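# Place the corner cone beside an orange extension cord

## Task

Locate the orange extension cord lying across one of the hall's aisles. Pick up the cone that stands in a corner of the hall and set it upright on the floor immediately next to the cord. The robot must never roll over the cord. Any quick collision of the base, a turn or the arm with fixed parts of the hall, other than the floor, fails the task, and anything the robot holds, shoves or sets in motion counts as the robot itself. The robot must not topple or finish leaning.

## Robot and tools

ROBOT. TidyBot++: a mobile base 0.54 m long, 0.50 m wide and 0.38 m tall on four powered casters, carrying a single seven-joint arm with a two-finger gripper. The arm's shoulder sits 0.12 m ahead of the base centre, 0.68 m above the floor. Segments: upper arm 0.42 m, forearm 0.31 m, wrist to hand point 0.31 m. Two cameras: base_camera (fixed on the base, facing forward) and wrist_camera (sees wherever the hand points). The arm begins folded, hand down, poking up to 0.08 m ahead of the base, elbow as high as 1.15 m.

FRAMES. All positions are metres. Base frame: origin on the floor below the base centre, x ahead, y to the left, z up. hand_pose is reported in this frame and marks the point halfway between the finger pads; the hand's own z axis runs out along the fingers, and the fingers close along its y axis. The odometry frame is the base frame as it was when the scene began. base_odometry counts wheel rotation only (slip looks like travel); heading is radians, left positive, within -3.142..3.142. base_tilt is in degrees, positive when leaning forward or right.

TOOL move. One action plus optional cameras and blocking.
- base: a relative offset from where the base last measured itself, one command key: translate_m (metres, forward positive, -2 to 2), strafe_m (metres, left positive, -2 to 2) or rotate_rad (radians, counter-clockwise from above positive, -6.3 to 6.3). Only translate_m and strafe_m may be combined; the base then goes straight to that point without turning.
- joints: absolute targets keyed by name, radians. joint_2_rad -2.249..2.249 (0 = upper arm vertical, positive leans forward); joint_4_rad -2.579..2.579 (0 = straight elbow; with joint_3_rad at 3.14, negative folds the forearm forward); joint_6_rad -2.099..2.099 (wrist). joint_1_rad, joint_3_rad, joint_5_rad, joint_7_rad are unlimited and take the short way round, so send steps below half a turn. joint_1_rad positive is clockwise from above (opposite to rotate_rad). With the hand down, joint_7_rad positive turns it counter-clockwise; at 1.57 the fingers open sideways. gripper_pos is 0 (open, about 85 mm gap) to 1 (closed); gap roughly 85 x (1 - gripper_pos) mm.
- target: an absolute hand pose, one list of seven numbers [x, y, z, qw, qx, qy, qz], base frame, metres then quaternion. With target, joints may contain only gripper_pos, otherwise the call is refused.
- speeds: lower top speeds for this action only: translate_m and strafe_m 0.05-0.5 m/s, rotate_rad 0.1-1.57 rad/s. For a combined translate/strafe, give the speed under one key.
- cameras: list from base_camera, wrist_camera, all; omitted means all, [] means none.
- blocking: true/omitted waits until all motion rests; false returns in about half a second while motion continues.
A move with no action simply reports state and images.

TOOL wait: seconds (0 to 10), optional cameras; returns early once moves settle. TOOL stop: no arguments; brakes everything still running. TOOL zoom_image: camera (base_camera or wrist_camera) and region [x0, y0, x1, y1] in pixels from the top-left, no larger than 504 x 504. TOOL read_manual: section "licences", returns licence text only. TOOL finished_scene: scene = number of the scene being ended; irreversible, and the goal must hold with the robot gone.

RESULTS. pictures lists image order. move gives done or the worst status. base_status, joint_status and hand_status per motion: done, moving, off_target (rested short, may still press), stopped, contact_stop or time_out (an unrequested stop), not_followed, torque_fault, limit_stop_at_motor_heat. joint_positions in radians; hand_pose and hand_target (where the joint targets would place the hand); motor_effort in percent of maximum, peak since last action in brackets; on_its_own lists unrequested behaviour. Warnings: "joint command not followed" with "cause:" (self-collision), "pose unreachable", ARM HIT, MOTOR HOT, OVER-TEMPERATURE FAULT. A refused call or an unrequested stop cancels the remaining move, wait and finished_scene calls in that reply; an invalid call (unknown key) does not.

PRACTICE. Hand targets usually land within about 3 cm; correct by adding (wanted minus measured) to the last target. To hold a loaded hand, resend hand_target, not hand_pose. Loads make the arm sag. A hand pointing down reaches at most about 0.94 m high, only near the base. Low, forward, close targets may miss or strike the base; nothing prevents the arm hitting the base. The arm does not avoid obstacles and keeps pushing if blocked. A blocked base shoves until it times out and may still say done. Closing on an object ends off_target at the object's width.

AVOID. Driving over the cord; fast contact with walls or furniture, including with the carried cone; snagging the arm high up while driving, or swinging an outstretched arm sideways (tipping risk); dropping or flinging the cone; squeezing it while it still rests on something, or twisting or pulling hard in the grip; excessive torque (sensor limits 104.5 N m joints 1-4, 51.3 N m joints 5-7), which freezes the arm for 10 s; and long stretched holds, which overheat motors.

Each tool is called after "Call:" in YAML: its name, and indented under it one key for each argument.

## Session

Call:
move:
  joints: {"joint_6_rad": 0.45}

Call:
move:
  base: {"rotate_rad": 1.57}
  cameras: ["wrist_camera"]

Call:
move:
  base: {"rotate_rad": 1.57}
  cameras: ["wrist_camera"]

Call:
move:
  base: {"rotate_rad": 1.57}
  cameras: ["wrist_camera"]

Scene clock: 1.90 s.
move: done
base_odometry: x=+0.000 y=+0.000 heading=+0.000
base_tilt: forward=+0.0 right=-0.2
base_status: not commanded
joint_positions: joint_1_rad=+0.016 joint_2_rad=-0.361 joint_3_rad=+3.112 joint_4_rad=-2.553 joint_5_rad=+0.026 joint_6_rad=+0.386 joint_7_rad=+1.521 gripper_pos=+0.000
joint_status: all done
motor_effort: joint_1_rad=+0(1) joint_2_rad=-5(6) joint_3_rad=+0(1) joint_4_rad=+19(19) joint_5_rad=+0(1) joint_6_rad=+9(9) joint_7_rad=+0(1)
hand_pose: x=+0.5283 y=+0.0106 z=+0.8196 quat_wxyz=(-0.011, +0.785, +0.001, +0.619) (m; base frame)
hand_target: x=+0.5323 y=+0.0113 z=+0.8392 quat_wxyz=(-0.013, +0.765, +0.001, +0.644) (m; base frame)
hand_status: not commanded
pictures: base_camera, wrist_camera
Images, in order (width x height): base_camera 644x364, wrist_camera 644x476.

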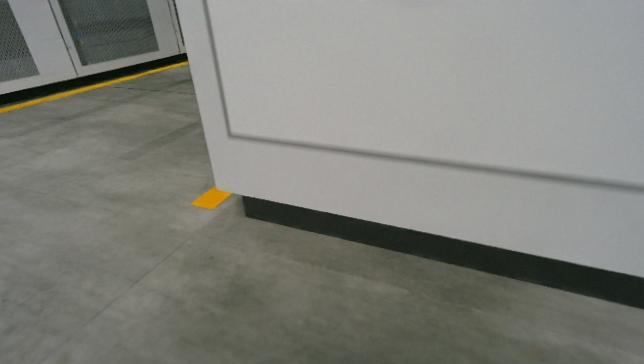

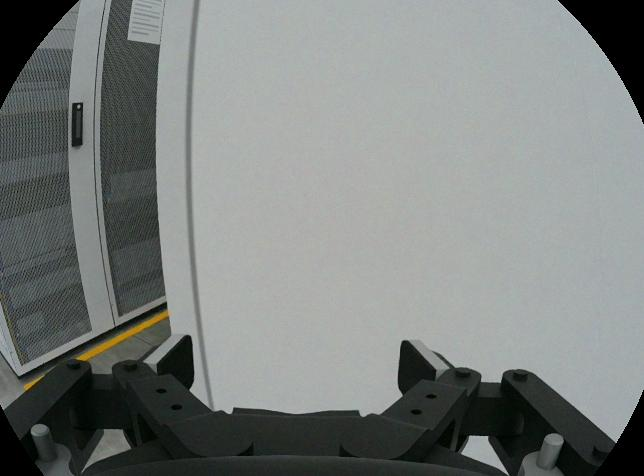

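Scene clock: 4.23 s.
move: done
base_odometry: x=+0.000 y=+0.000 heading=+1.570
base_tilt: forward=+0.0 right=-0.2
base_status: done
joint_positions: joint_1_rad=+0.016 joint_2_rad=-0.361 joint_3_rad=+3.112 joint_4_rad=-2.553 joint_5_rad=+0.026 joint_6_rad=+0.387 joint_7_rad=+1.521 gripper_pos=+0.000
joint_status: not commanded
motor_effort: joint_1_rad=+0(2) joint_2_rad=-6(6) joint_3_rad=+0(2) joint_4_rad=+19(19) joint_5_rad=+0(1) joint_6_rad=+8(9) joint_7_rad=+0(1)
hand_pose: x=+0.5283 y=+0.0106 z=+0.8198 quat_wxyz=(-0.011, +0.785, +0.001, +0.619) (m; base frame)
hand_target: x=+0.5323 y=+0.0113 z=+0.8392 quat_wxyz=(-0.013, +0.765, +0.001, +0.644) (m; base frame)
hand_status: not commanded
pictures: wrist_camera
Images, in order (width x height): wrist_camera 644x476.

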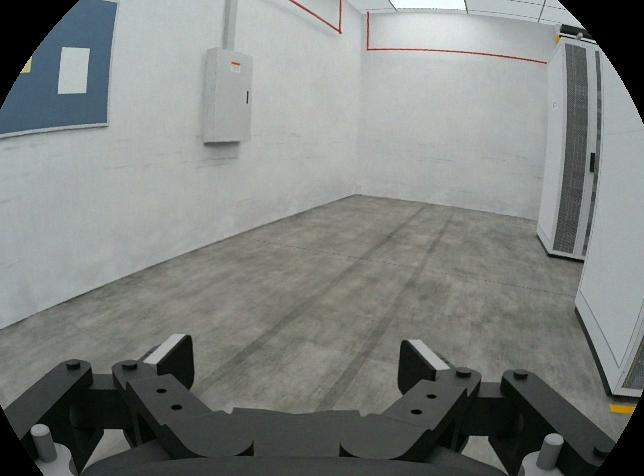

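Scene clock: 6.57 s.
move: done
base_odometry: x=+0.000 y=+0.000 heading=+3.139
base_tilt: forward=+0.0 right=-0.2
base_status: done
joint_positions: joint_1_rad=+0.016 joint_2_rad=-0.361 joint_3_rad=+3.112 joint_4_rad=-2.553 joint_5_rad=+0.026 joint_6_rad=+0.387 joint_7_rad=+1.521 gripper_pos=+0.000
joint_status: not commanded
motor_effort: joint_1_rad=+1(2) joint_2_rad=-5(7) joint_3_rad=+0(2) joint_4_rad=+19(19) joint_5_rad=+0(1) joint_6_rad=+8(9) joint_7_rad=+0(2)
hand_pose: x=+0.5283 y=+0.0106 z=+0.8199 quat_wxyz=(-0.011, +0.785, +0.001, +0.619) (m; base frame)
hand_target: x=+0.5323 y=+0.0113 z=+0.8392 quat_wxyz=(-0.013, +0.765, +0.001, +0.644) (m; base frame)
hand_status: not commanded
pictures: wrist_camera
Images, in order (width x height): wrist_camera 644x476.

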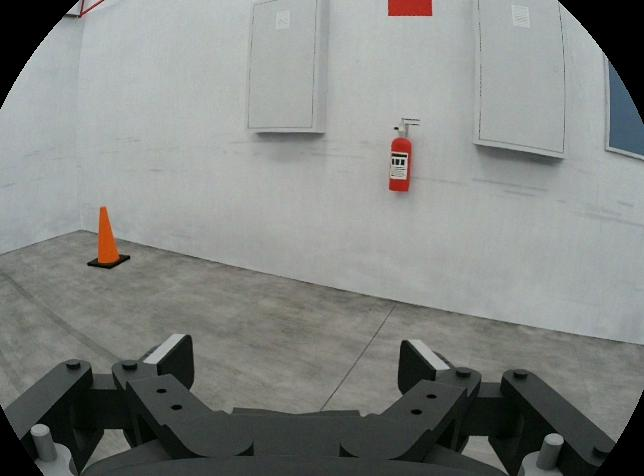

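Scene clock: 8.90 s.
move: done
base_odometry: x=+0.000 y=+0.000 heading=-1.575
base_tilt: forward=+0.0 right=-0.2
base_status: done
joint_positions: joint_1_rad=+0.016 joint_2_rad=-0.361 joint_3_rad=+3.112 joint_4_rad=-2.553 joint_5_rad=+0.026 joint_6_rad=+0.387 joint_7_rad=+1.521 gripper_pos=+0.000
joint_status: not commanded
motor_effort: joint_1_rad=+0(2) joint_2_rad=-5(6) joint_3_rad=-1(2) joint_4_rad=+19(19) joint_5_rad=+0(1) joint_6_rad=+8(9) joint_7_rad=+0(1)
hand_pose: x=+0.5284 y=+0.0106 z=+0.8200 quat_wxyz=(-0.011, +0.785, +0.001, +0.619) (m; base frame)
hand_target: x=+0.5323 y=+0.0113 z=+0.8392 quat_wxyz=(-0.013, +0.765, +0.001, +0.644) (m; base frame)
hand_status: not commanded
pictures: wrist_camera
Images, in order (width x height): wrist_camera 644x476.

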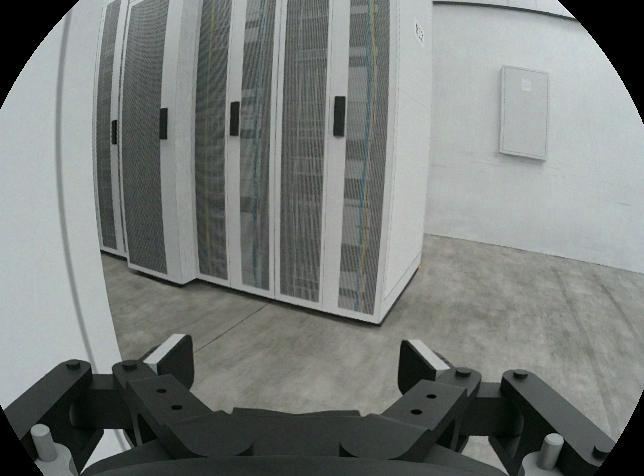

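Call:
move:
  base: {"rotate_rad": -1.087}
  cameras: ["wrist_camera"]

Call:
move:
  base: {"translate_m": 1.8}
  target: [0.6, -0.01, 0.72, 0, 0.9999, 0, -0.015]

Scene clock: 12.07 s.
move: done
base_odometry: x=+0.000 y=+0.000 heading=-2.661
base_tilt: forward=+0.0 right=-0.2
base_status: done
joint_positions: joint_1_rad=+0.016 joint_2_rad=-0.361 joint_3_rad=+3.112 joint_4_rad=-2.553 joint_5_rad=+0.026 joint_6_rad=+0.388 joint_7_rad=+1.521 gripper_pos=+0.000
joint_status: not commanded
motor_effort: joint_1_rad=+0(2) joint_2_rad=-5(6) joint_3_rad=+0(2) joint_4_rad=+19(19) joint_5_rad=+0(1) joint_6_rad=+8(9) joint_7_rad=+0(1)
hand_pose: x=+0.5284 y=+0.0106 z=+0.8200 quat_wxyz=(-0.011, +0.785, +0.001, +0.620) (m; base frame)
hand_target: x=+0.5323 y=+0.0113 z=+0.8392 quat_wxyz=(-0.013, +0.765, +0.001, +0.644) (m; base frame)
hand_status: not commanded
pictures: wrist_camera
Images, in order (width x height): wrist_camera 644x476.

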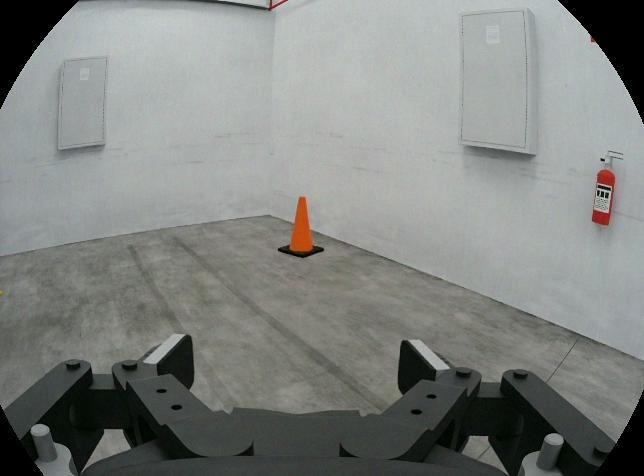

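Scene clock: 17.03 s.
move: off_target
base_odometry: x=-1.597 y=-0.830 heading=-2.662
base_tilt: forward=+0.0 right=-0.2
base_status: done
joint_positions: joint_1_rad=+0.016 joint_2_rad=+0.420 joint_3_rad=+3.154 joint_4_rad=-1.255 joint_5_rad=+0.026 joint_6_rad=-1.444 joint_7_rad=+1.538 gripper_pos=+0.000
joint_status: not commanded
motor_effort: joint_1_rad=+0(1) joint_2_rad=-32(34) joint_3_rad=+0(2) joint_4_rad=+16(21) joint_5_rad=+0(1) joint_6_rad=+0(9) joint_7_rad=+0(1)
hand_pose: x=+0.6098 y=-0.0200 z=+0.7219 quat_wxyz=(+0.015, +0.999, -0.029, +0.011) (m; base frame)
hand_target: x=+0.6000 y=-0.0100 z=+0.7200 quat_wxyz=(+0.000, +1.000, +0.000, -0.015) (m; base frame)
hand_status: off_target (0.014 m and 4.8 deg from the pose sent, 0.125 m and 78.3 deg at the start)
pictures: base_camera, wrist_camera
Images, in order (width x height): base_camera 644x364, wrist_camera 644x476.

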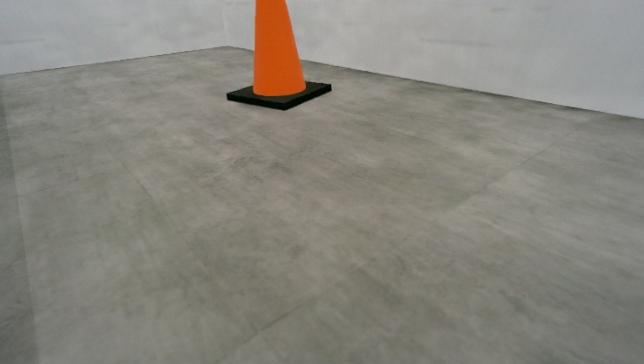

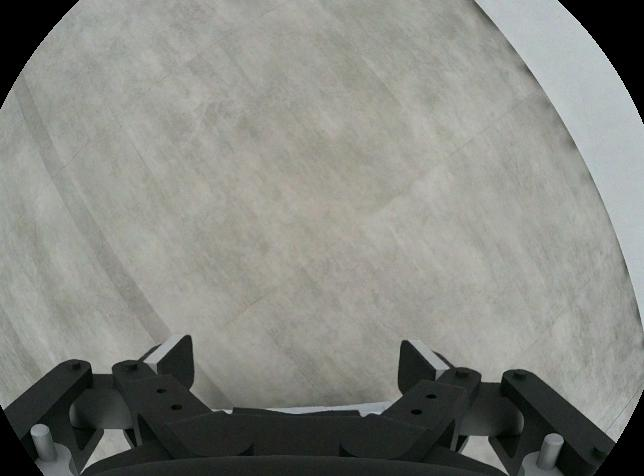

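Call:
move:
  base: {"translate_m": 0.7, "strafe_m": 0.09}

Scene clock: 20.17 s.
move: done
base_odometry: x=-2.177 y=-1.233 heading=-2.662
base_tilt: forward=+0.0 right=-0.2
base_status: done
joint_positions: joint_1_rad=+0.016 joint_2_rad=+0.423 joint_3_rad=+3.155 joint_4_rad=-1.254 joint_5_rad=+0.026 joint_6_rad=-1.448 joint_7_rad=+1.538 gripper_pos=+0.000
joint_status: not commanded
motor_effort: joint_1_rad=+0(1) joint_2_rad=-32(34) joint_3_rad=-1(2) joint_4_rad=+16(18) joint_5_rad=+0(1) joint_6_rad=+0(1) joint_7_rad=+0(1)
hand_pose: x=+0.6092 y=-0.0202 z=+0.7207 quat_wxyz=(+0.016, +0.999, -0.029, +0.008) (m; base frame)
hand_target: x=+0.6000 y=-0.0100 z=+0.7200 quat_wxyz=(+0.000, +1.000, +0.000, -0.015) (m; base frame)
hand_status: not commanded
pictures: base_camera, wrist_camera
Images, in order (width x height): base_camera 644x364, wrist_camera 644x476.

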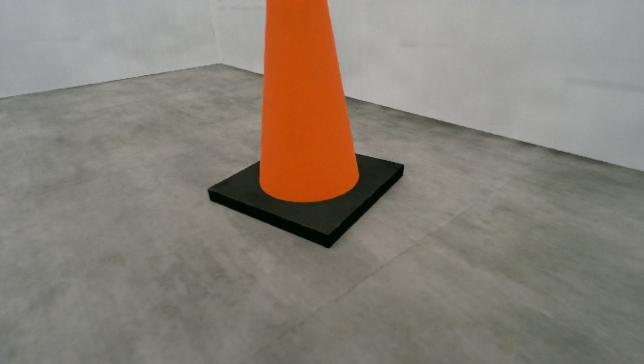

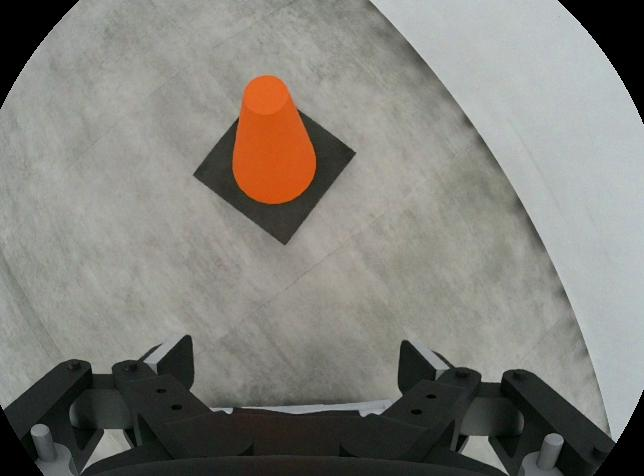

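Call:
move:
  base: {"translate_m": 0.17}
  target: [0.66, 0.0, 0.57, 0, 1, 0, 0]

Scene clock: 22.07 s.
move: off_target
base_odometry: x=-2.328 y=-1.312 heading=-2.662
base_tilt: forward=+0.0 right=-0.2
base_status: done
joint_positions: joint_1_rad=+0.004 joint_2_rad=+0.664 joint_3_rad=+3.155 joint_4_rad=-1.345 joint_5_rad=+0.026 joint_6_rad=-1.185 joint_7_rad=+1.538 gripper_pos=+0.000
joint_status: not commanded
motor_effort: joint_1_rad=+0(1) joint_2_rad=-37(44) joint_3_rad=+0(2) joint_4_rad=+15(17) joint_5_rad=+0(1) joint_6_rad=+0(2) joint_7_rad=-1(1)
hand_pose: x=+0.6469 y=-0.0147 z=+0.5693 quat_wxyz=(+0.016, +0.999, -0.019, -0.026) (m; base frame)
hand_target: x=+0.6600 y=+0.0000 z=+0.5700 quat_wxyz=(+0.000, +1.000, +0.000, +0.000) (m; base frame)
hand_status: off_target (0.020 m and 4.1 deg from the pose sent, 0.160 m and 3.9 deg at the start)
pictures: base_camera, wrist_camera
Images, in order (width x height): base_camera 644x364, wrist_camera 644x476.

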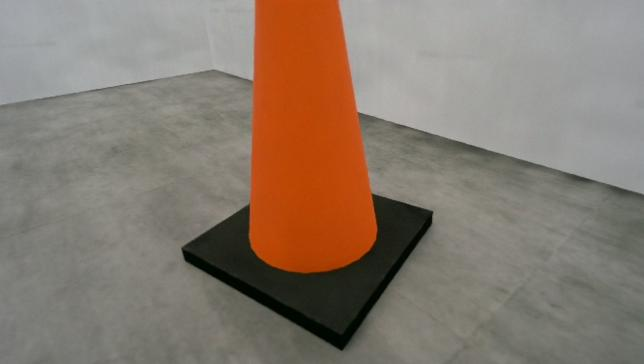

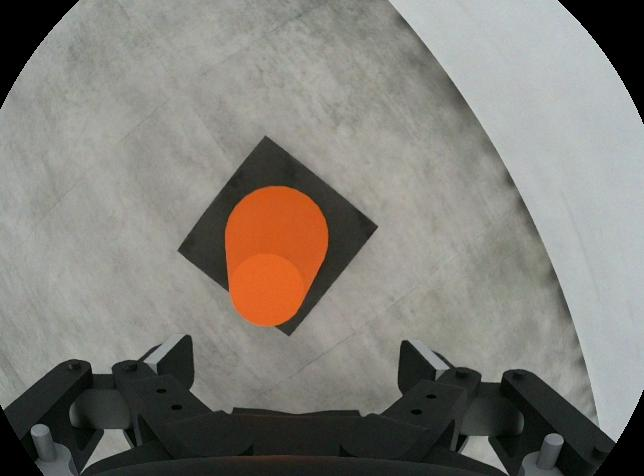

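Call:
move:
  target: [0.669, 0.016, 0.51, -0.012, 0.9999, 0, 0]
  cameras: ["wrist_camera"]

Scene clock: 23.67 s.
move: off_target
base_odometry: x=-2.328 y=-1.312 heading=-2.662
base_tilt: forward=+0.0 right=-0.2
base_status: not commanded
joint_positions: joint_1_rad=-0.003 joint_2_rad=+0.736 joint_3_rad=+3.155 joint_4_rad=-1.384 joint_5_rad=+0.023 joint_6_rad=-1.056 joint_7_rad=+1.538 gripper_pos=+0.000
joint_status: not commanded
motor_effort: joint_1_rad=+0(2) joint_2_rad=-38(42) joint_3_rad=-2(2) joint_4_rad=+14(15) joint_5_rad=+0(0) joint_6_rad=-1(1) joint_7_rad=+0(1)
hand_pose: x=+0.6590 y=-0.0100 z=+0.5187 quat_wxyz=(+0.015, +1.000, -0.014, -0.017) (m; base frame)
hand_target: x=+0.6690 y=+0.0160 z=+0.5100 quat_wxyz=(-0.012, +1.000, +0.000, +0.000) (m; base frame)
hand_status: off_target (0.029 m and 4.0 deg from the pose sent, 0.070 m and 4.9 deg at the start)
pictures: wrist_camera
Images, in order (width x height): wrist_camera 644x476.

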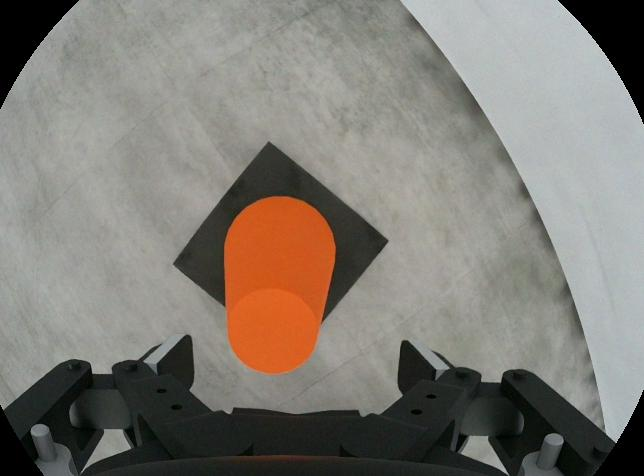

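Call:
move:
  target: [0.667, 0.029, 0.445, -0.012, 0.9999, 0, 0]
  cameras: ["wrist_camera"]

Scene clock: 25.10 s.
move: off_target
base_odometry: x=-2.328 y=-1.312 heading=-2.662
base_tilt: forward=+0.0 right=-0.2
base_status: not commanded
joint_positions: joint_1_rad=-0.028 joint_2_rad=+0.830 joint_3_rad=+3.155 joint_4_rad=-1.445 joint_5_rad=+0.022 joint_6_rad=-0.905 joint_7_rad=+1.538 gripper_pos=+0.000
joint_status: not commanded
motor_effort: joint_1_rad=+0(1) joint_2_rad=-39(43) joint_3_rad=-1(2) joint_4_rad=+12(14) joint_5_rad=+0(0) joint_6_rad=+0(1) joint_7_rad=-1(1)
hand_pose: x=+0.6573 y=+0.0035 z=+0.4513 quat_wxyz=(+0.014, +1.000, +0.000, -0.019) (m; base frame)
hand_target: x=+0.6670 y=+0.0290 z=+0.4450 quat_wxyz=(-0.012, +1.000, +0.000, +0.000) (m; base frame)
hand_status: off_target (0.028 m and 3.7 deg from the pose sent, 0.084 m and 4.0 deg at the start)
pictures: wrist_camera
Images, in order (width x height): wrist_camera 644x476.

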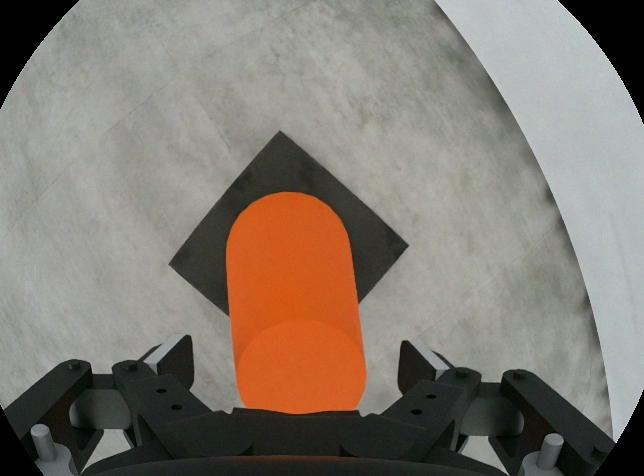

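Call:
move:
  joints: {"gripper_pos": 0.6}
  cameras: ["wrist_camera"]

Call:
move:
  target: [0.667, 0.029, 0.56, -0.012, 0.9999, 0, 0]

Scene clock: 26.07 s.
move: off_target
base_odometry: x=-2.328 y=-1.312 heading=-2.662
base_tilt: forward=+0.0 right=-0.2
base_status: not commanded
joint_positions: joint_1_rad=-0.028 joint_2_rad=+0.826 joint_3_rad=+3.158 joint_4_rad=-1.447 joint_5_rad=+0.021 joint_6_rad=-0.904 joint_7_rad=+1.538 gripper_pos=+0.470
joint_status: gripper_pos off_target (ended at +0.470, target +0.600)
motor_effort: joint_1_rad=-4(7) joint_2_rad=-37(40) joint_3_rad=-5(9) joint_4_rad=+12(15) joint_5_rad=-3(6) joint_6_rad=+2(5) joint_7_rad=-1(1)
hand_pose: x=+0.6576 y=+0.0025 z=+0.4528 quat_wxyz=(+0.015, +1.000, -0.002, -0.017) (m; base frame)
hand_target: x=+0.6670 y=+0.0290 z=+0.4450 quat_wxyz=(-0.012, +1.000, +0.000, +0.000) (m; base frame)
hand_status: not commanded
pictures: wrist_camera
Images, in order (width x height): wrist_camera 644x476.

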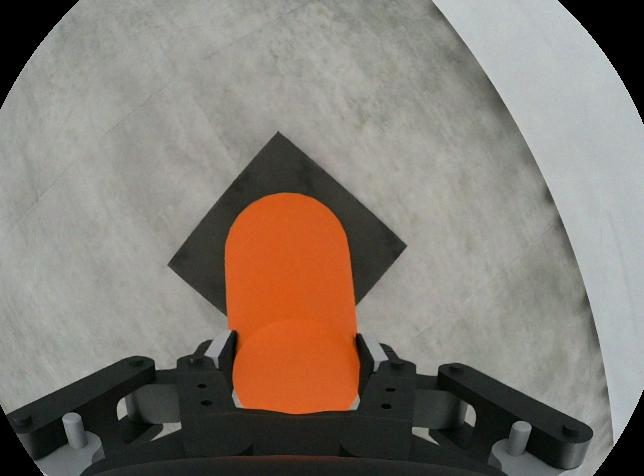

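Scene clock: 27.90 s.
move: off_target
base_odometry: x=-2.328 y=-1.312 heading=-2.662
base_tilt: forward=+0.0 right=-0.2
base_status: not commanded
joint_positions: joint_1_rad=-0.032 joint_2_rad=+0.756 joint_3_rad=+3.158 joint_4_rad=-1.381 joint_5_rad=+0.015 joint_6_rad=-1.070 joint_7_rad=+1.538 gripper_pos=+0.471
joint_status: not commanded
motor_effort: joint_1_rad=+1(3) joint_2_rad=-50(55) joint_3_rad=-1(5) joint_4_rad=+19(20) joint_5_rad=+0(3) joint_6_rad=-2(3) joint_7_rad=+0(1)
hand_pose: x=+0.6527 y=+0.0062 z=+0.5088 quat_wxyz=(+0.013, +0.999, -0.003, -0.032) (m; base frame)
hand_target: x=+0.6670 y=+0.0290 z=+0.5600 quat_wxyz=(-0.012, +1.000, +0.000, +0.000) (m; base frame)
hand_status: off_target (0.058 m and 4.7 deg from the pose sent, 0.111 m and 3.6 deg at the start)
pictures: base_camera, wrist_camera
Images, in order (width x height): base_camera 644x364, wrist_camera 644x476.

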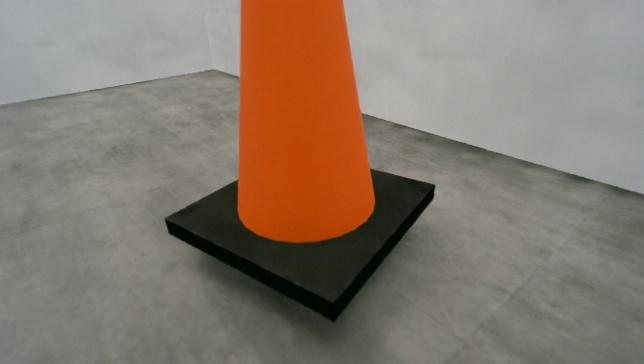

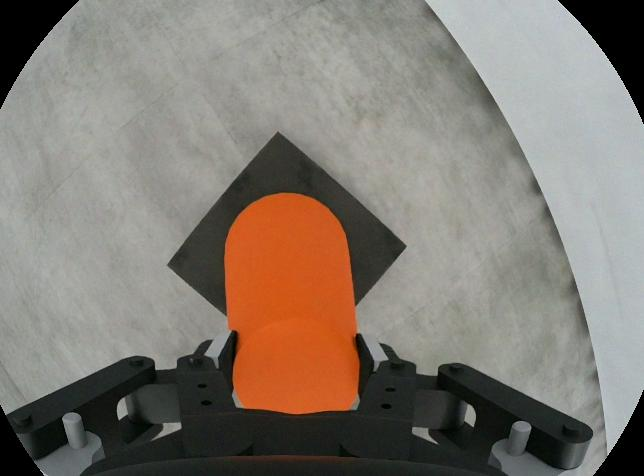

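Call:
move:
  base: {"translate_m": -0.9}
  target: [0.58, 0.025, 0.8, -0.012, 0.9999, 0, 0]

Scene clock: 32.07 s.
move: off_target
base_odometry: x=-1.529 y=-0.896 heading=-2.661
base_tilt: forward=+0.0 right=-0.2
base_status: done
joint_positions: joint_1_rad=-0.035 joint_2_rad=+0.419 joint_3_rad=+3.158 joint_4_rad=-1.141 joint_5_rad=+0.015 joint_6_rad=-1.647 joint_7_rad=+1.538 gripper_pos=+0.471
joint_status: not commanded
motor_effort: joint_1_rad=+0(2) joint_2_rad=-41(55) joint_3_rad=-1(3) joint_4_rad=+23(25) joint_5_rad=+0(1) joint_6_rad=-1(5) joint_7_rad=-1(2)
hand_pose: x=+0.5845 y=+0.0063 z=+0.7589 quat_wxyz=(+0.012, +0.999, -0.007, -0.032) (m; base frame)
hand_target: x=+0.5800 y=+0.0250 z=+0.8000 quat_wxyz=(-0.012, +1.000, +0.000, +0.000) (m; base frame)
hand_status: off_target (0.045 m and 4.7 deg from the pose sent, 0.301 m and 4.7 deg at the start)
pictures: base_camera, wrist_camera
Images, in order (width x height): base_camera 644x364, wrist_camera 644x476.

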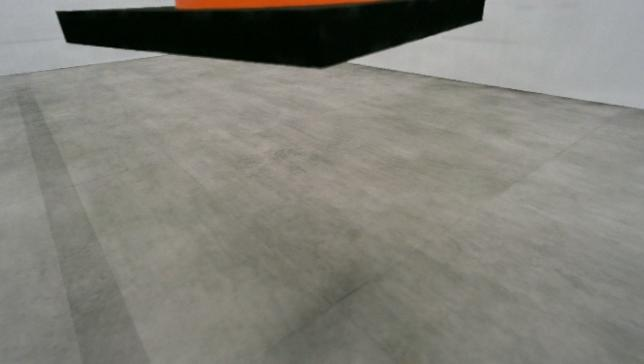

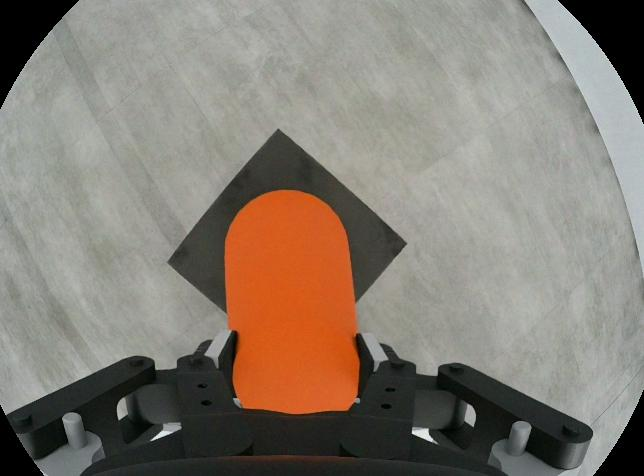

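Call:
move:
  base: {"rotate_rad": 2.131}
  speeds: {"rotate_rad": 0.9}
  target: [0.55, 0.025, 0.87, -0.012, 0.9999, 0, 0]

Call:
zoom_image:
  camera: "base_camera"
  region: [70, 0, 570, 150]

Scene clock: 35.70 s.
move: off_target
base_odometry: x=-1.530 y=-0.896 heading=-0.531
base_tilt: forward=+0.0 right=-0.2
base_status: done
joint_positions: joint_1_rad=-0.055 joint_2_rad=+0.394 joint_3_rad=+3.163 joint_4_rad=-0.970 joint_5_rad=-0.002 joint_6_rad=-1.837 joint_7_rad=+1.538 gripper_pos=+0.471
joint_status: not commanded
motor_effort: joint_1_rad=+0(6) joint_2_rad=-40(43) joint_3_rad=+0(5) joint_4_rad=+22(24) joint_5_rad=+0(4) joint_6_rad=-2(3) joint_7_rad=+0(1)
hand_pose: x=+0.5694 y=+0.0192 z=+0.8238 quat_wxyz=(+0.004, +1.000, +0.002, -0.030) (m; base frame)
hand_target: x=+0.5500 y=+0.0250 z=+0.8700 quat_wxyz=(-0.012, +1.000, +0.000, +0.000) (m; base frame)
hand_status: off_target (0.050 m and 3.9 deg from the pose sent, 0.118 m and 4.7 deg at the start)
pictures: base_camera, wrist_camera
Images, in order (width x height): base_camera 644x364, wrist_camera 644x476.

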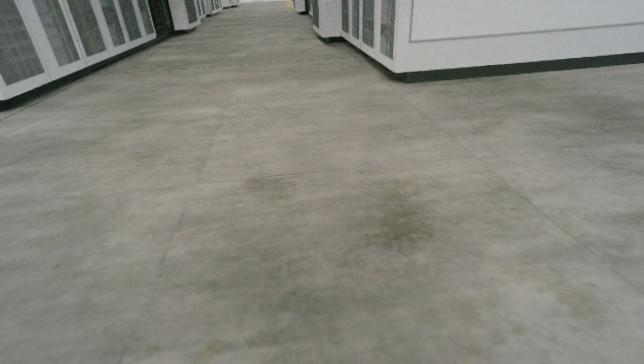

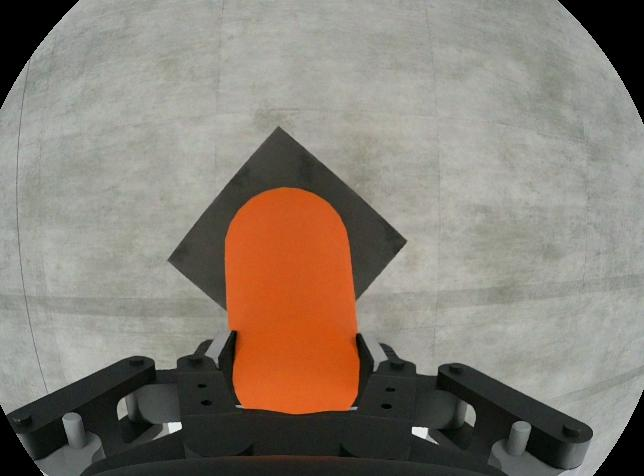

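Scaled by 1.008.

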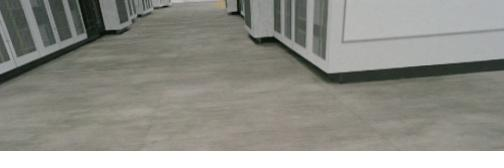

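Call:
zoom_image:
  camera: "base_camera"
  region: [150, 0, 410, 60]

Call:
zoom_image:
  camera: "base_camera"
  region: [230, 0, 330, 30]

Scaled by 1.938.

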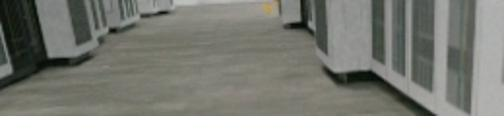

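Scaled by 5.040.

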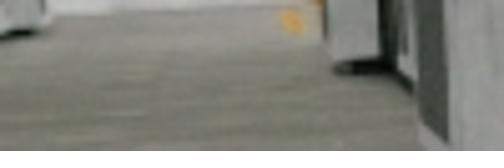

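Call:
move:
  base: {"translate_m": 1.3, "strafe_m": 0.35}
  cameras: []

Call:
move:
  base: {"rotate_rad": 0.1}

Call:
zoom_image:
  camera: "base_camera"
  region: [200, 0, 400, 60]

Scene clock: 41.73 s.
move: done
base_odometry: x=-0.231 y=-1.250 heading=-0.530
base_tilt: forward=+0.0 right=-0.2
base_status: done
joint_positions: joint_1_rad=-0.055 joint_2_rad=+0.387 joint_3_rad=+3.163 joint_4_rad=-0.969 joint_5_rad=-0.002 joint_6_rad=-1.848 joint_7_rad=+1.538 gripper_pos=+0.471
joint_status: not commanded
motor_effort: joint_1_rad=+1(2) joint_2_rad=-40(43) joint_3_rad=-1(3) joint_4_rad=+23(24) joint_5_rad=+0(2) joint_6_rad=+0(4) joint_7_rad=+0(1)
hand_pose: x=+0.5655 y=+0.0190 z=+0.8275 quat_wxyz=(+0.004, +1.000, +0.001, -0.031) (m; base frame)
hand_target: x=+0.5500 y=+0.0250 z=+0.8700 quat_wxyz=(-0.012, +1.000, +0.000, +0.000) (m; base frame)
hand_status: not commanded
pictures: none
No camera images: "cameras" was empty.

Scene clock: 42.83 s.
move: done
base_odometry: x=-0.230 y=-1.250 heading=-0.430
base_tilt: forward=+0.0 right=-0.2
base_status: done
joint_positions: joint_1_rad=-0.057 joint_2_rad=+0.387 joint_3_rad=+3.160 joint_4_rad=-0.969 joint_5_rad=-0.014 joint_6_rad=-1.852 joint_7_rad=+1.538 gripper_pos=+0.471
joint_status: not commanded
motor_effort: joint_1_rad=+1(5) joint_2_rad=-40(41) joint_3_rad=-1(4) joint_4_rad=+23(23) joint_5_rad=-1(4) joint_6_rad=-2(3) joint_7_rad=+0(1)
hand_pose: x=+0.5638 y=+0.0242 z=+0.8277 quat_wxyz=(-0.002, +0.999, +0.005, -0.033) (m; base frame)
hand_target: x=+0.5500 y=+0.0250 z=+0.8700 quat_wxyz=(-0.012, +1.000, +0.000, +0.000) (m; base frame)
hand_status: not commanded
pictures: base_camera, wrist_camera
Images, in order (width x height): base_camera 644x364, wrist_camera 644x476.

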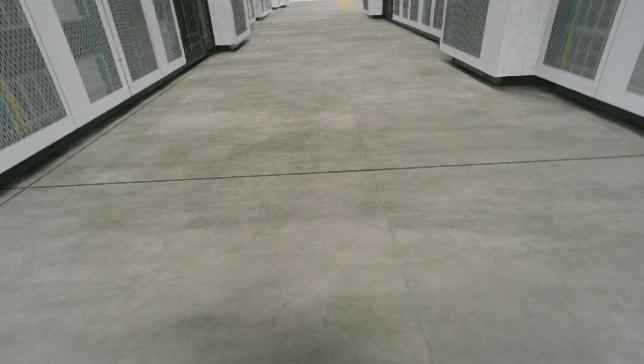

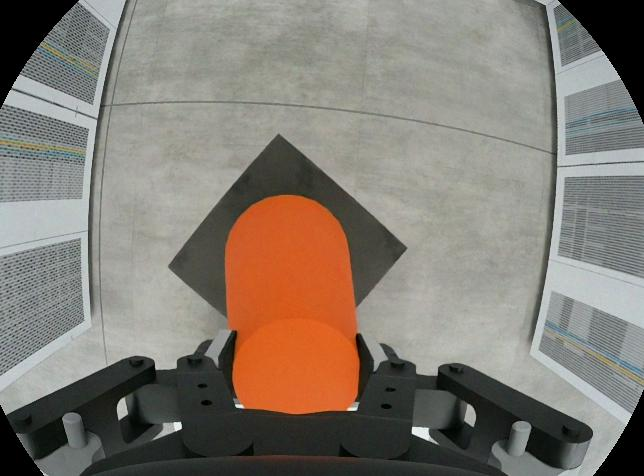

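Scaled by 2.520.

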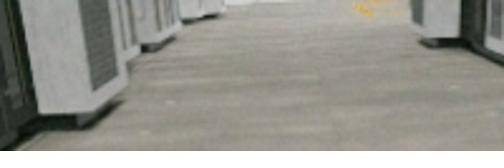

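Call:
zoom_image:
  camera: "base_camera"
  region: [320, 0, 380, 18]

Call:
zoom_image:
  camera: "base_camera"
  region: [260, 0, 460, 30]

Scaled by 8.400.

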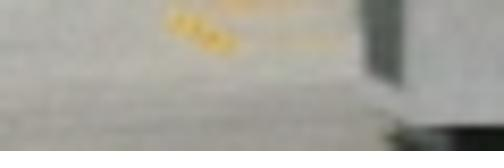

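Scaled by 2.520.

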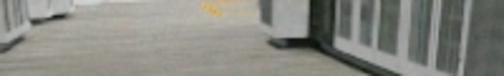

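Call:
move:
  base: {"translate_m": 2.0}

Call:
zoom_image:
  camera: "base_camera"
  region: [260, 0, 460, 30]

Call:
zoom_image:
  camera: "base_camera"
  region: [320, 0, 380, 18]

Scene clock: 48.80 s.
move: done
base_odometry: x=+1.589 y=-2.081 heading=-0.429
base_tilt: forward=+0.0 right=-0.2
base_status: done
joint_positions: joint_1_rad=-0.057 joint_2_rad=+0.384 joint_3_rad=+3.160 joint_4_rad=-0.969 joint_5_rad=-0.014 joint_6_rad=-1.853 joint_7_rad=+1.538 gripper_pos=+0.471
joint_status: not commanded
motor_effort: joint_1_rad=+0(1) joint_2_rad=-39(43) joint_3_rad=-2(2) joint_4_rad=+22(24) joint_5_rad=-1(1) joint_6_rad=-1(4) joint_7_rad=+0(2)
hand_pose: x=+0.5633 y=+0.0242 z=+0.8292 quat_wxyz=(-0.002, +0.999, +0.005, -0.032) (m; base frame)
hand_target: x=+0.5500 y=+0.0250 z=+0.8700 quat_wxyz=(-0.012, +1.000, +0.000, +0.000) (m; base frame)
hand_status: not commanded
pictures: base_camera, wrist_camera
Images, in order (width x height): base_camera 644x364, wrist_camera 644x476.

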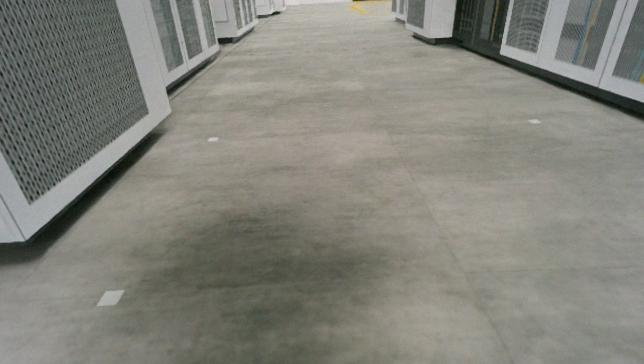

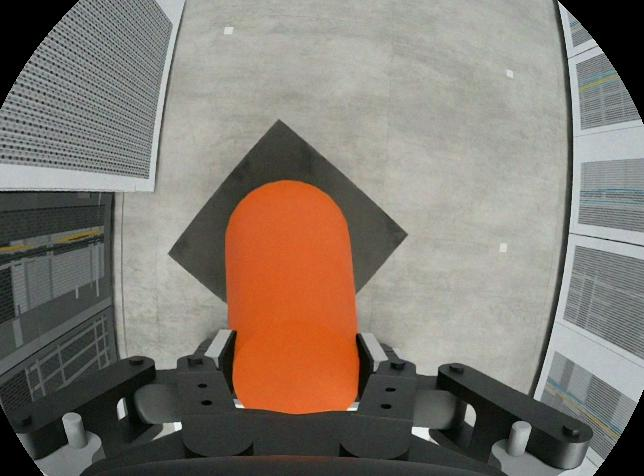

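Scaled by 2.520.

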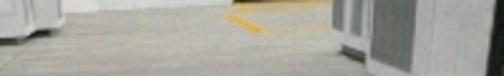

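Scaled by 8.400.

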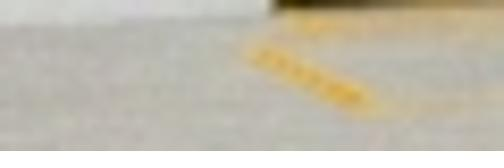

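Call:
move:
  base: {"translate_m": 1.98, "strafe_m": -0.2}

Call:
zoom_image:
  camera: "base_camera"
  region: [210, 0, 460, 40]

Scene clock: 54.30 s.
move: done
base_odometry: x=+3.307 y=-3.085 heading=-0.429
base_tilt: forward=+0.0 right=-0.2
base_status: done
joint_positions: joint_1_rad=-0.057 joint_2_rad=+0.382 joint_3_rad=+3.160 joint_4_rad=-0.968 joint_5_rad=-0.014 joint_6_rad=-1.853 joint_7_rad=+1.538 gripper_pos=+0.471
joint_status: not commanded
motor_effort: joint_1_rad=+0(2) joint_2_rad=-39(42) joint_3_rad=-1(2) joint_4_rad=+22(23) joint_5_rad=-1(1) joint_6_rad=+0(4) joint_7_rad=+0(1)
hand_pose: x=+0.5631 y=+0.0242 z=+0.8301 quat_wxyz=(-0.002, +1.000, +0.005, -0.031) (m; base frame)
hand_target: x=+0.5500 y=+0.0250 z=+0.8700 quat_wxyz=(-0.012, +1.000, +0.000, +0.000) (m; base frame)
hand_status: not commanded
pictures: base_camera, wrist_camera
Images, in order (width x height): base_camera 644x364, wrist_camera 644x476.

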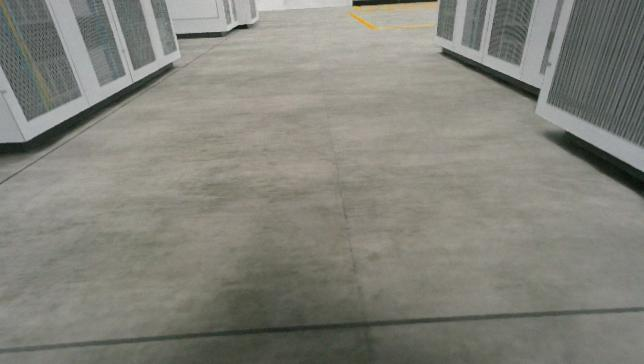

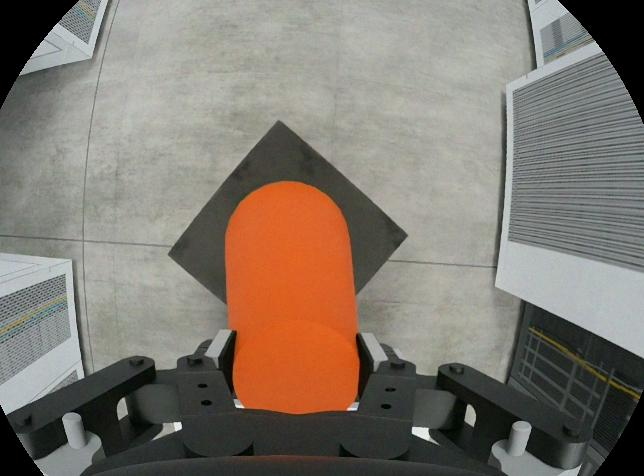

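Scaled by 2.016.

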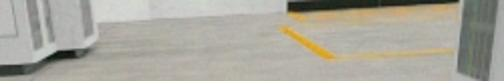

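Call:
move:
  base: {"translate_m": 2.0}

Call:
zoom_image:
  camera: "base_camera"
  region: [140, 0, 500, 60]

Scene clock: 60.00 s.
move: done
base_odometry: x=+5.126 y=-3.917 heading=-0.429
base_tilt: forward=+0.0 right=-0.2
base_status: done
joint_positions: joint_1_rad=-0.057 joint_2_rad=+0.380 joint_3_rad=+3.160 joint_4_rad=-0.968 joint_5_rad=-0.014 joint_6_rad=-1.858 joint_7_rad=+1.538 gripper_pos=+0.471
joint_status: not commanded
motor_effort: joint_1_rad=+0(3) joint_2_rad=-39(42) joint_3_rad=+0(2) joint_4_rad=+23(24) joint_5_rad=+0(1) joint_6_rad=+0(3) joint_7_rad=+0(1)
hand_pose: x=+0.5613 y=+0.0241 z=+0.8310 quat_wxyz=(-0.002, +0.999, +0.005, -0.032) (m; base frame)
hand_target: x=+0.5500 y=+0.0250 z=+0.8700 quat_wxyz=(-0.012, +1.000, +0.000, +0.000) (m; base frame)
hand_status: not commanded
pictures: base_camera, wrist_camera
Images, in order (width x height): base_camera 644x364, wrist_camera 644x476.

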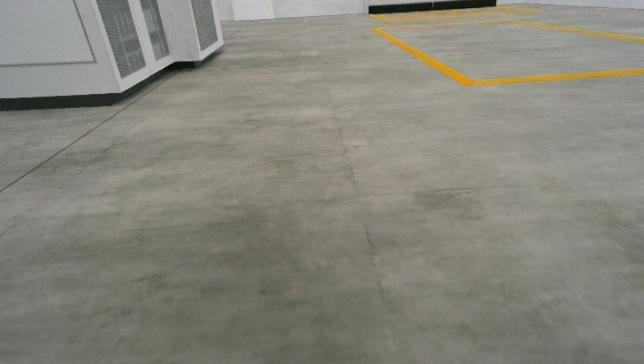

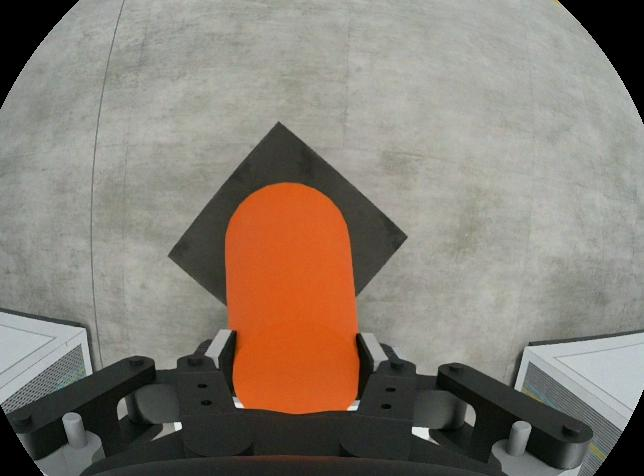

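Scaled by 1.400.

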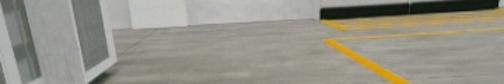

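Call:
move:
  base: {"translate_m": 0.6, "strafe_m": -0.1}
  cameras: []

Call:
move:
  base: {"rotate_rad": 1.5}
  speeds: {"rotate_rad": 1.0}

Call:
zoom_image:
  camera: "base_camera"
  region: [200, 0, 440, 40]

Scene clock: 62.77 s.
move: done
base_odometry: x=+5.630 y=-4.257 heading=-0.429
base_tilt: forward=+0.0 right=-0.2
base_status: done
joint_positions: joint_1_rad=-0.057 joint_2_rad=+0.379 joint_3_rad=+3.160 joint_4_rad=-0.968 joint_5_rad=-0.014 joint_6_rad=-1.858 joint_7_rad=+1.538 gripper_pos=+0.471
joint_status: not commanded
motor_effort: joint_1_rad=+0(2) joint_2_rad=-39(42) joint_3_rad=-2(2) joint_4_rad=+23(23) joint_5_rad=-1(1) joint_6_rad=+0(4) joint_7_rad=+0(1)
hand_pose: x=+0.5612 y=+0.0241 z=+0.8317 quat_wxyz=(-0.002, +0.999, +0.005, -0.032) (m; base frame)
hand_target: x=+0.5500 y=+0.0250 z=+0.8700 quat_wxyz=(-0.012, +1.000, +0.000, +0.000) (m; base frame)
hand_status: not commanded
pictures: none
No camera images: "cameras" was empty.

Scene clock: 65.40 s.
move: done
base_odometry: x=+5.630 y=-4.257 heading=+1.071
base_tilt: forward=+0.0 right=-0.2
base_status: done
joint_positions: joint_1_rad=-0.056 joint_2_rad=+0.379 joint_3_rad=+3.162 joint_4_rad=-0.968 joint_5_rad=-0.015 joint_6_rad=-1.859 joint_7_rad=+1.538 gripper_pos=+0.471
joint_status: not commanded
motor_effort: joint_1_rad=+1(5) joint_2_rad=-39(41) joint_3_rad=-1(5) joint_4_rad=+22(23) joint_5_rad=+0(5) joint_6_rad=-1(4) joint_7_rad=-1(1)
hand_pose: x=+0.5610 y=+0.0232 z=+0.8317 quat_wxyz=(-0.002, +0.999, +0.004, -0.032) (m; base frame)
hand_target: x=+0.5500 y=+0.0250 z=+0.8700 quat_wxyz=(-0.012, +1.000, +0.000, +0.000) (m; base frame)
hand_status: not commanded
pictures: base_camera, wrist_camera
Images, in order (width x height): base_camera 644x364, wrist_camera 644x476.

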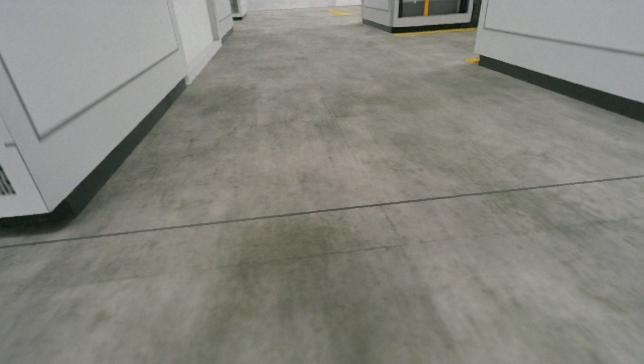

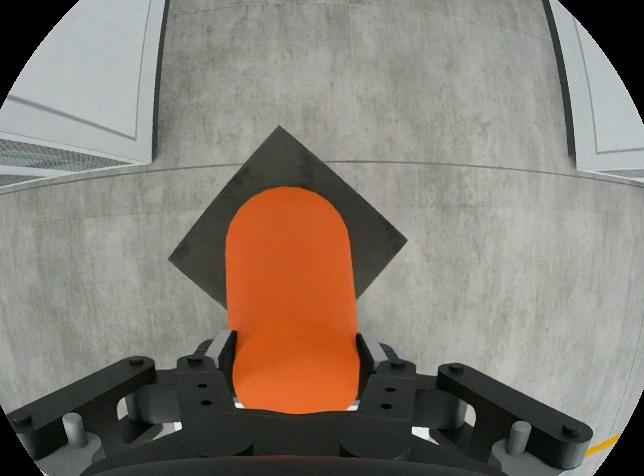

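Scaled by 2.100.

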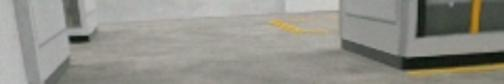

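Call:
zoom_image:
  camera: "base_camera"
  region: [310, 0, 410, 30]

Call:
move:
  base: {"rotate_rad": -3.0}
  speeds: {"rotate_rad": 1.0}

Call:
zoom_image:
  camera: "base_camera"
  region: [200, 0, 440, 40]

Scaled by 5.040.

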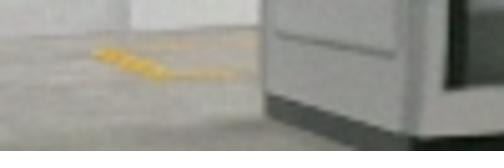

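Scene clock: 69.73 s.
move: done
base_odometry: x=+5.630 y=-4.257 heading=-1.928
base_tilt: forward=+0.0 right=-0.2
base_status: done
joint_positions: joint_1_rad=-0.046 joint_2_rad=+0.379 joint_3_rad=+3.166 joint_4_rad=-0.968 joint_5_rad=-0.018 joint_6_rad=-1.859 joint_7_rad=+1.538 gripper_pos=+0.471
joint_status: not commanded
motor_effort: joint_1_rad=+0(5) joint_2_rad=-39(41) joint_3_rad=+0(5) joint_4_rad=+22(23) joint_5_rad=-1(5) joint_6_rad=-1(4) joint_7_rad=+0(1)
hand_pose: x=+0.5612 y=+0.0186 z=+0.8317 quat_wxyz=(-0.003, +0.999, -0.003, -0.032) (m; base frame)
hand_target: x=+0.5500 y=+0.0250 z=+0.8700 quat_wxyz=(-0.012, +1.000, +0.000, +0.000) (m; base frame)
hand_status: not commanded
pictures: base_camera, wrist_camera
Images, in order (width x height): base_camera 644x364, wrist_camera 644x476.

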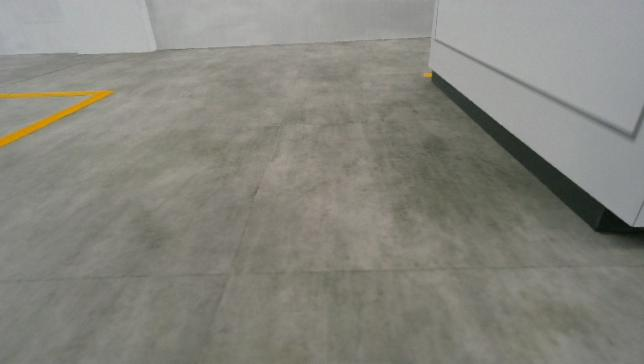

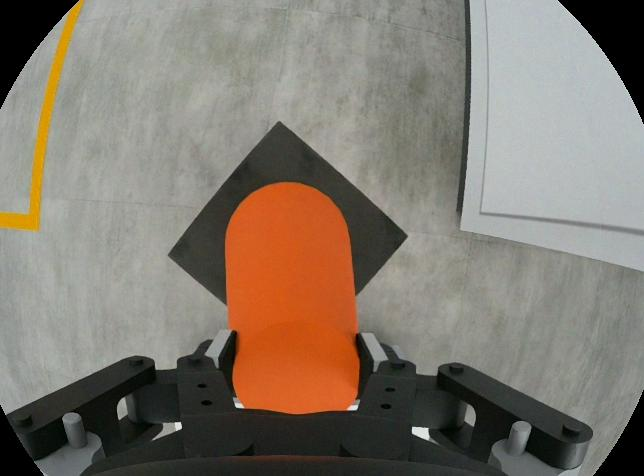

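Scaled by 2.100.

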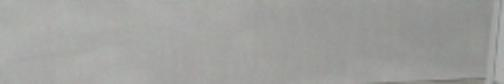

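Call:
zoom_image:
  camera: "base_camera"
  region: [380, 40, 480, 100]

Scaled by 5.040.

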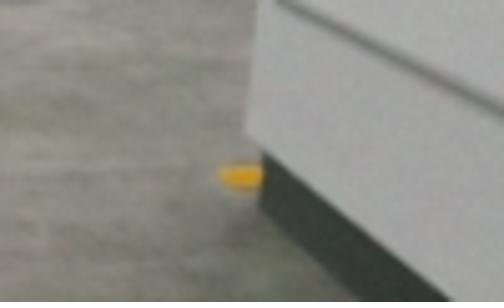

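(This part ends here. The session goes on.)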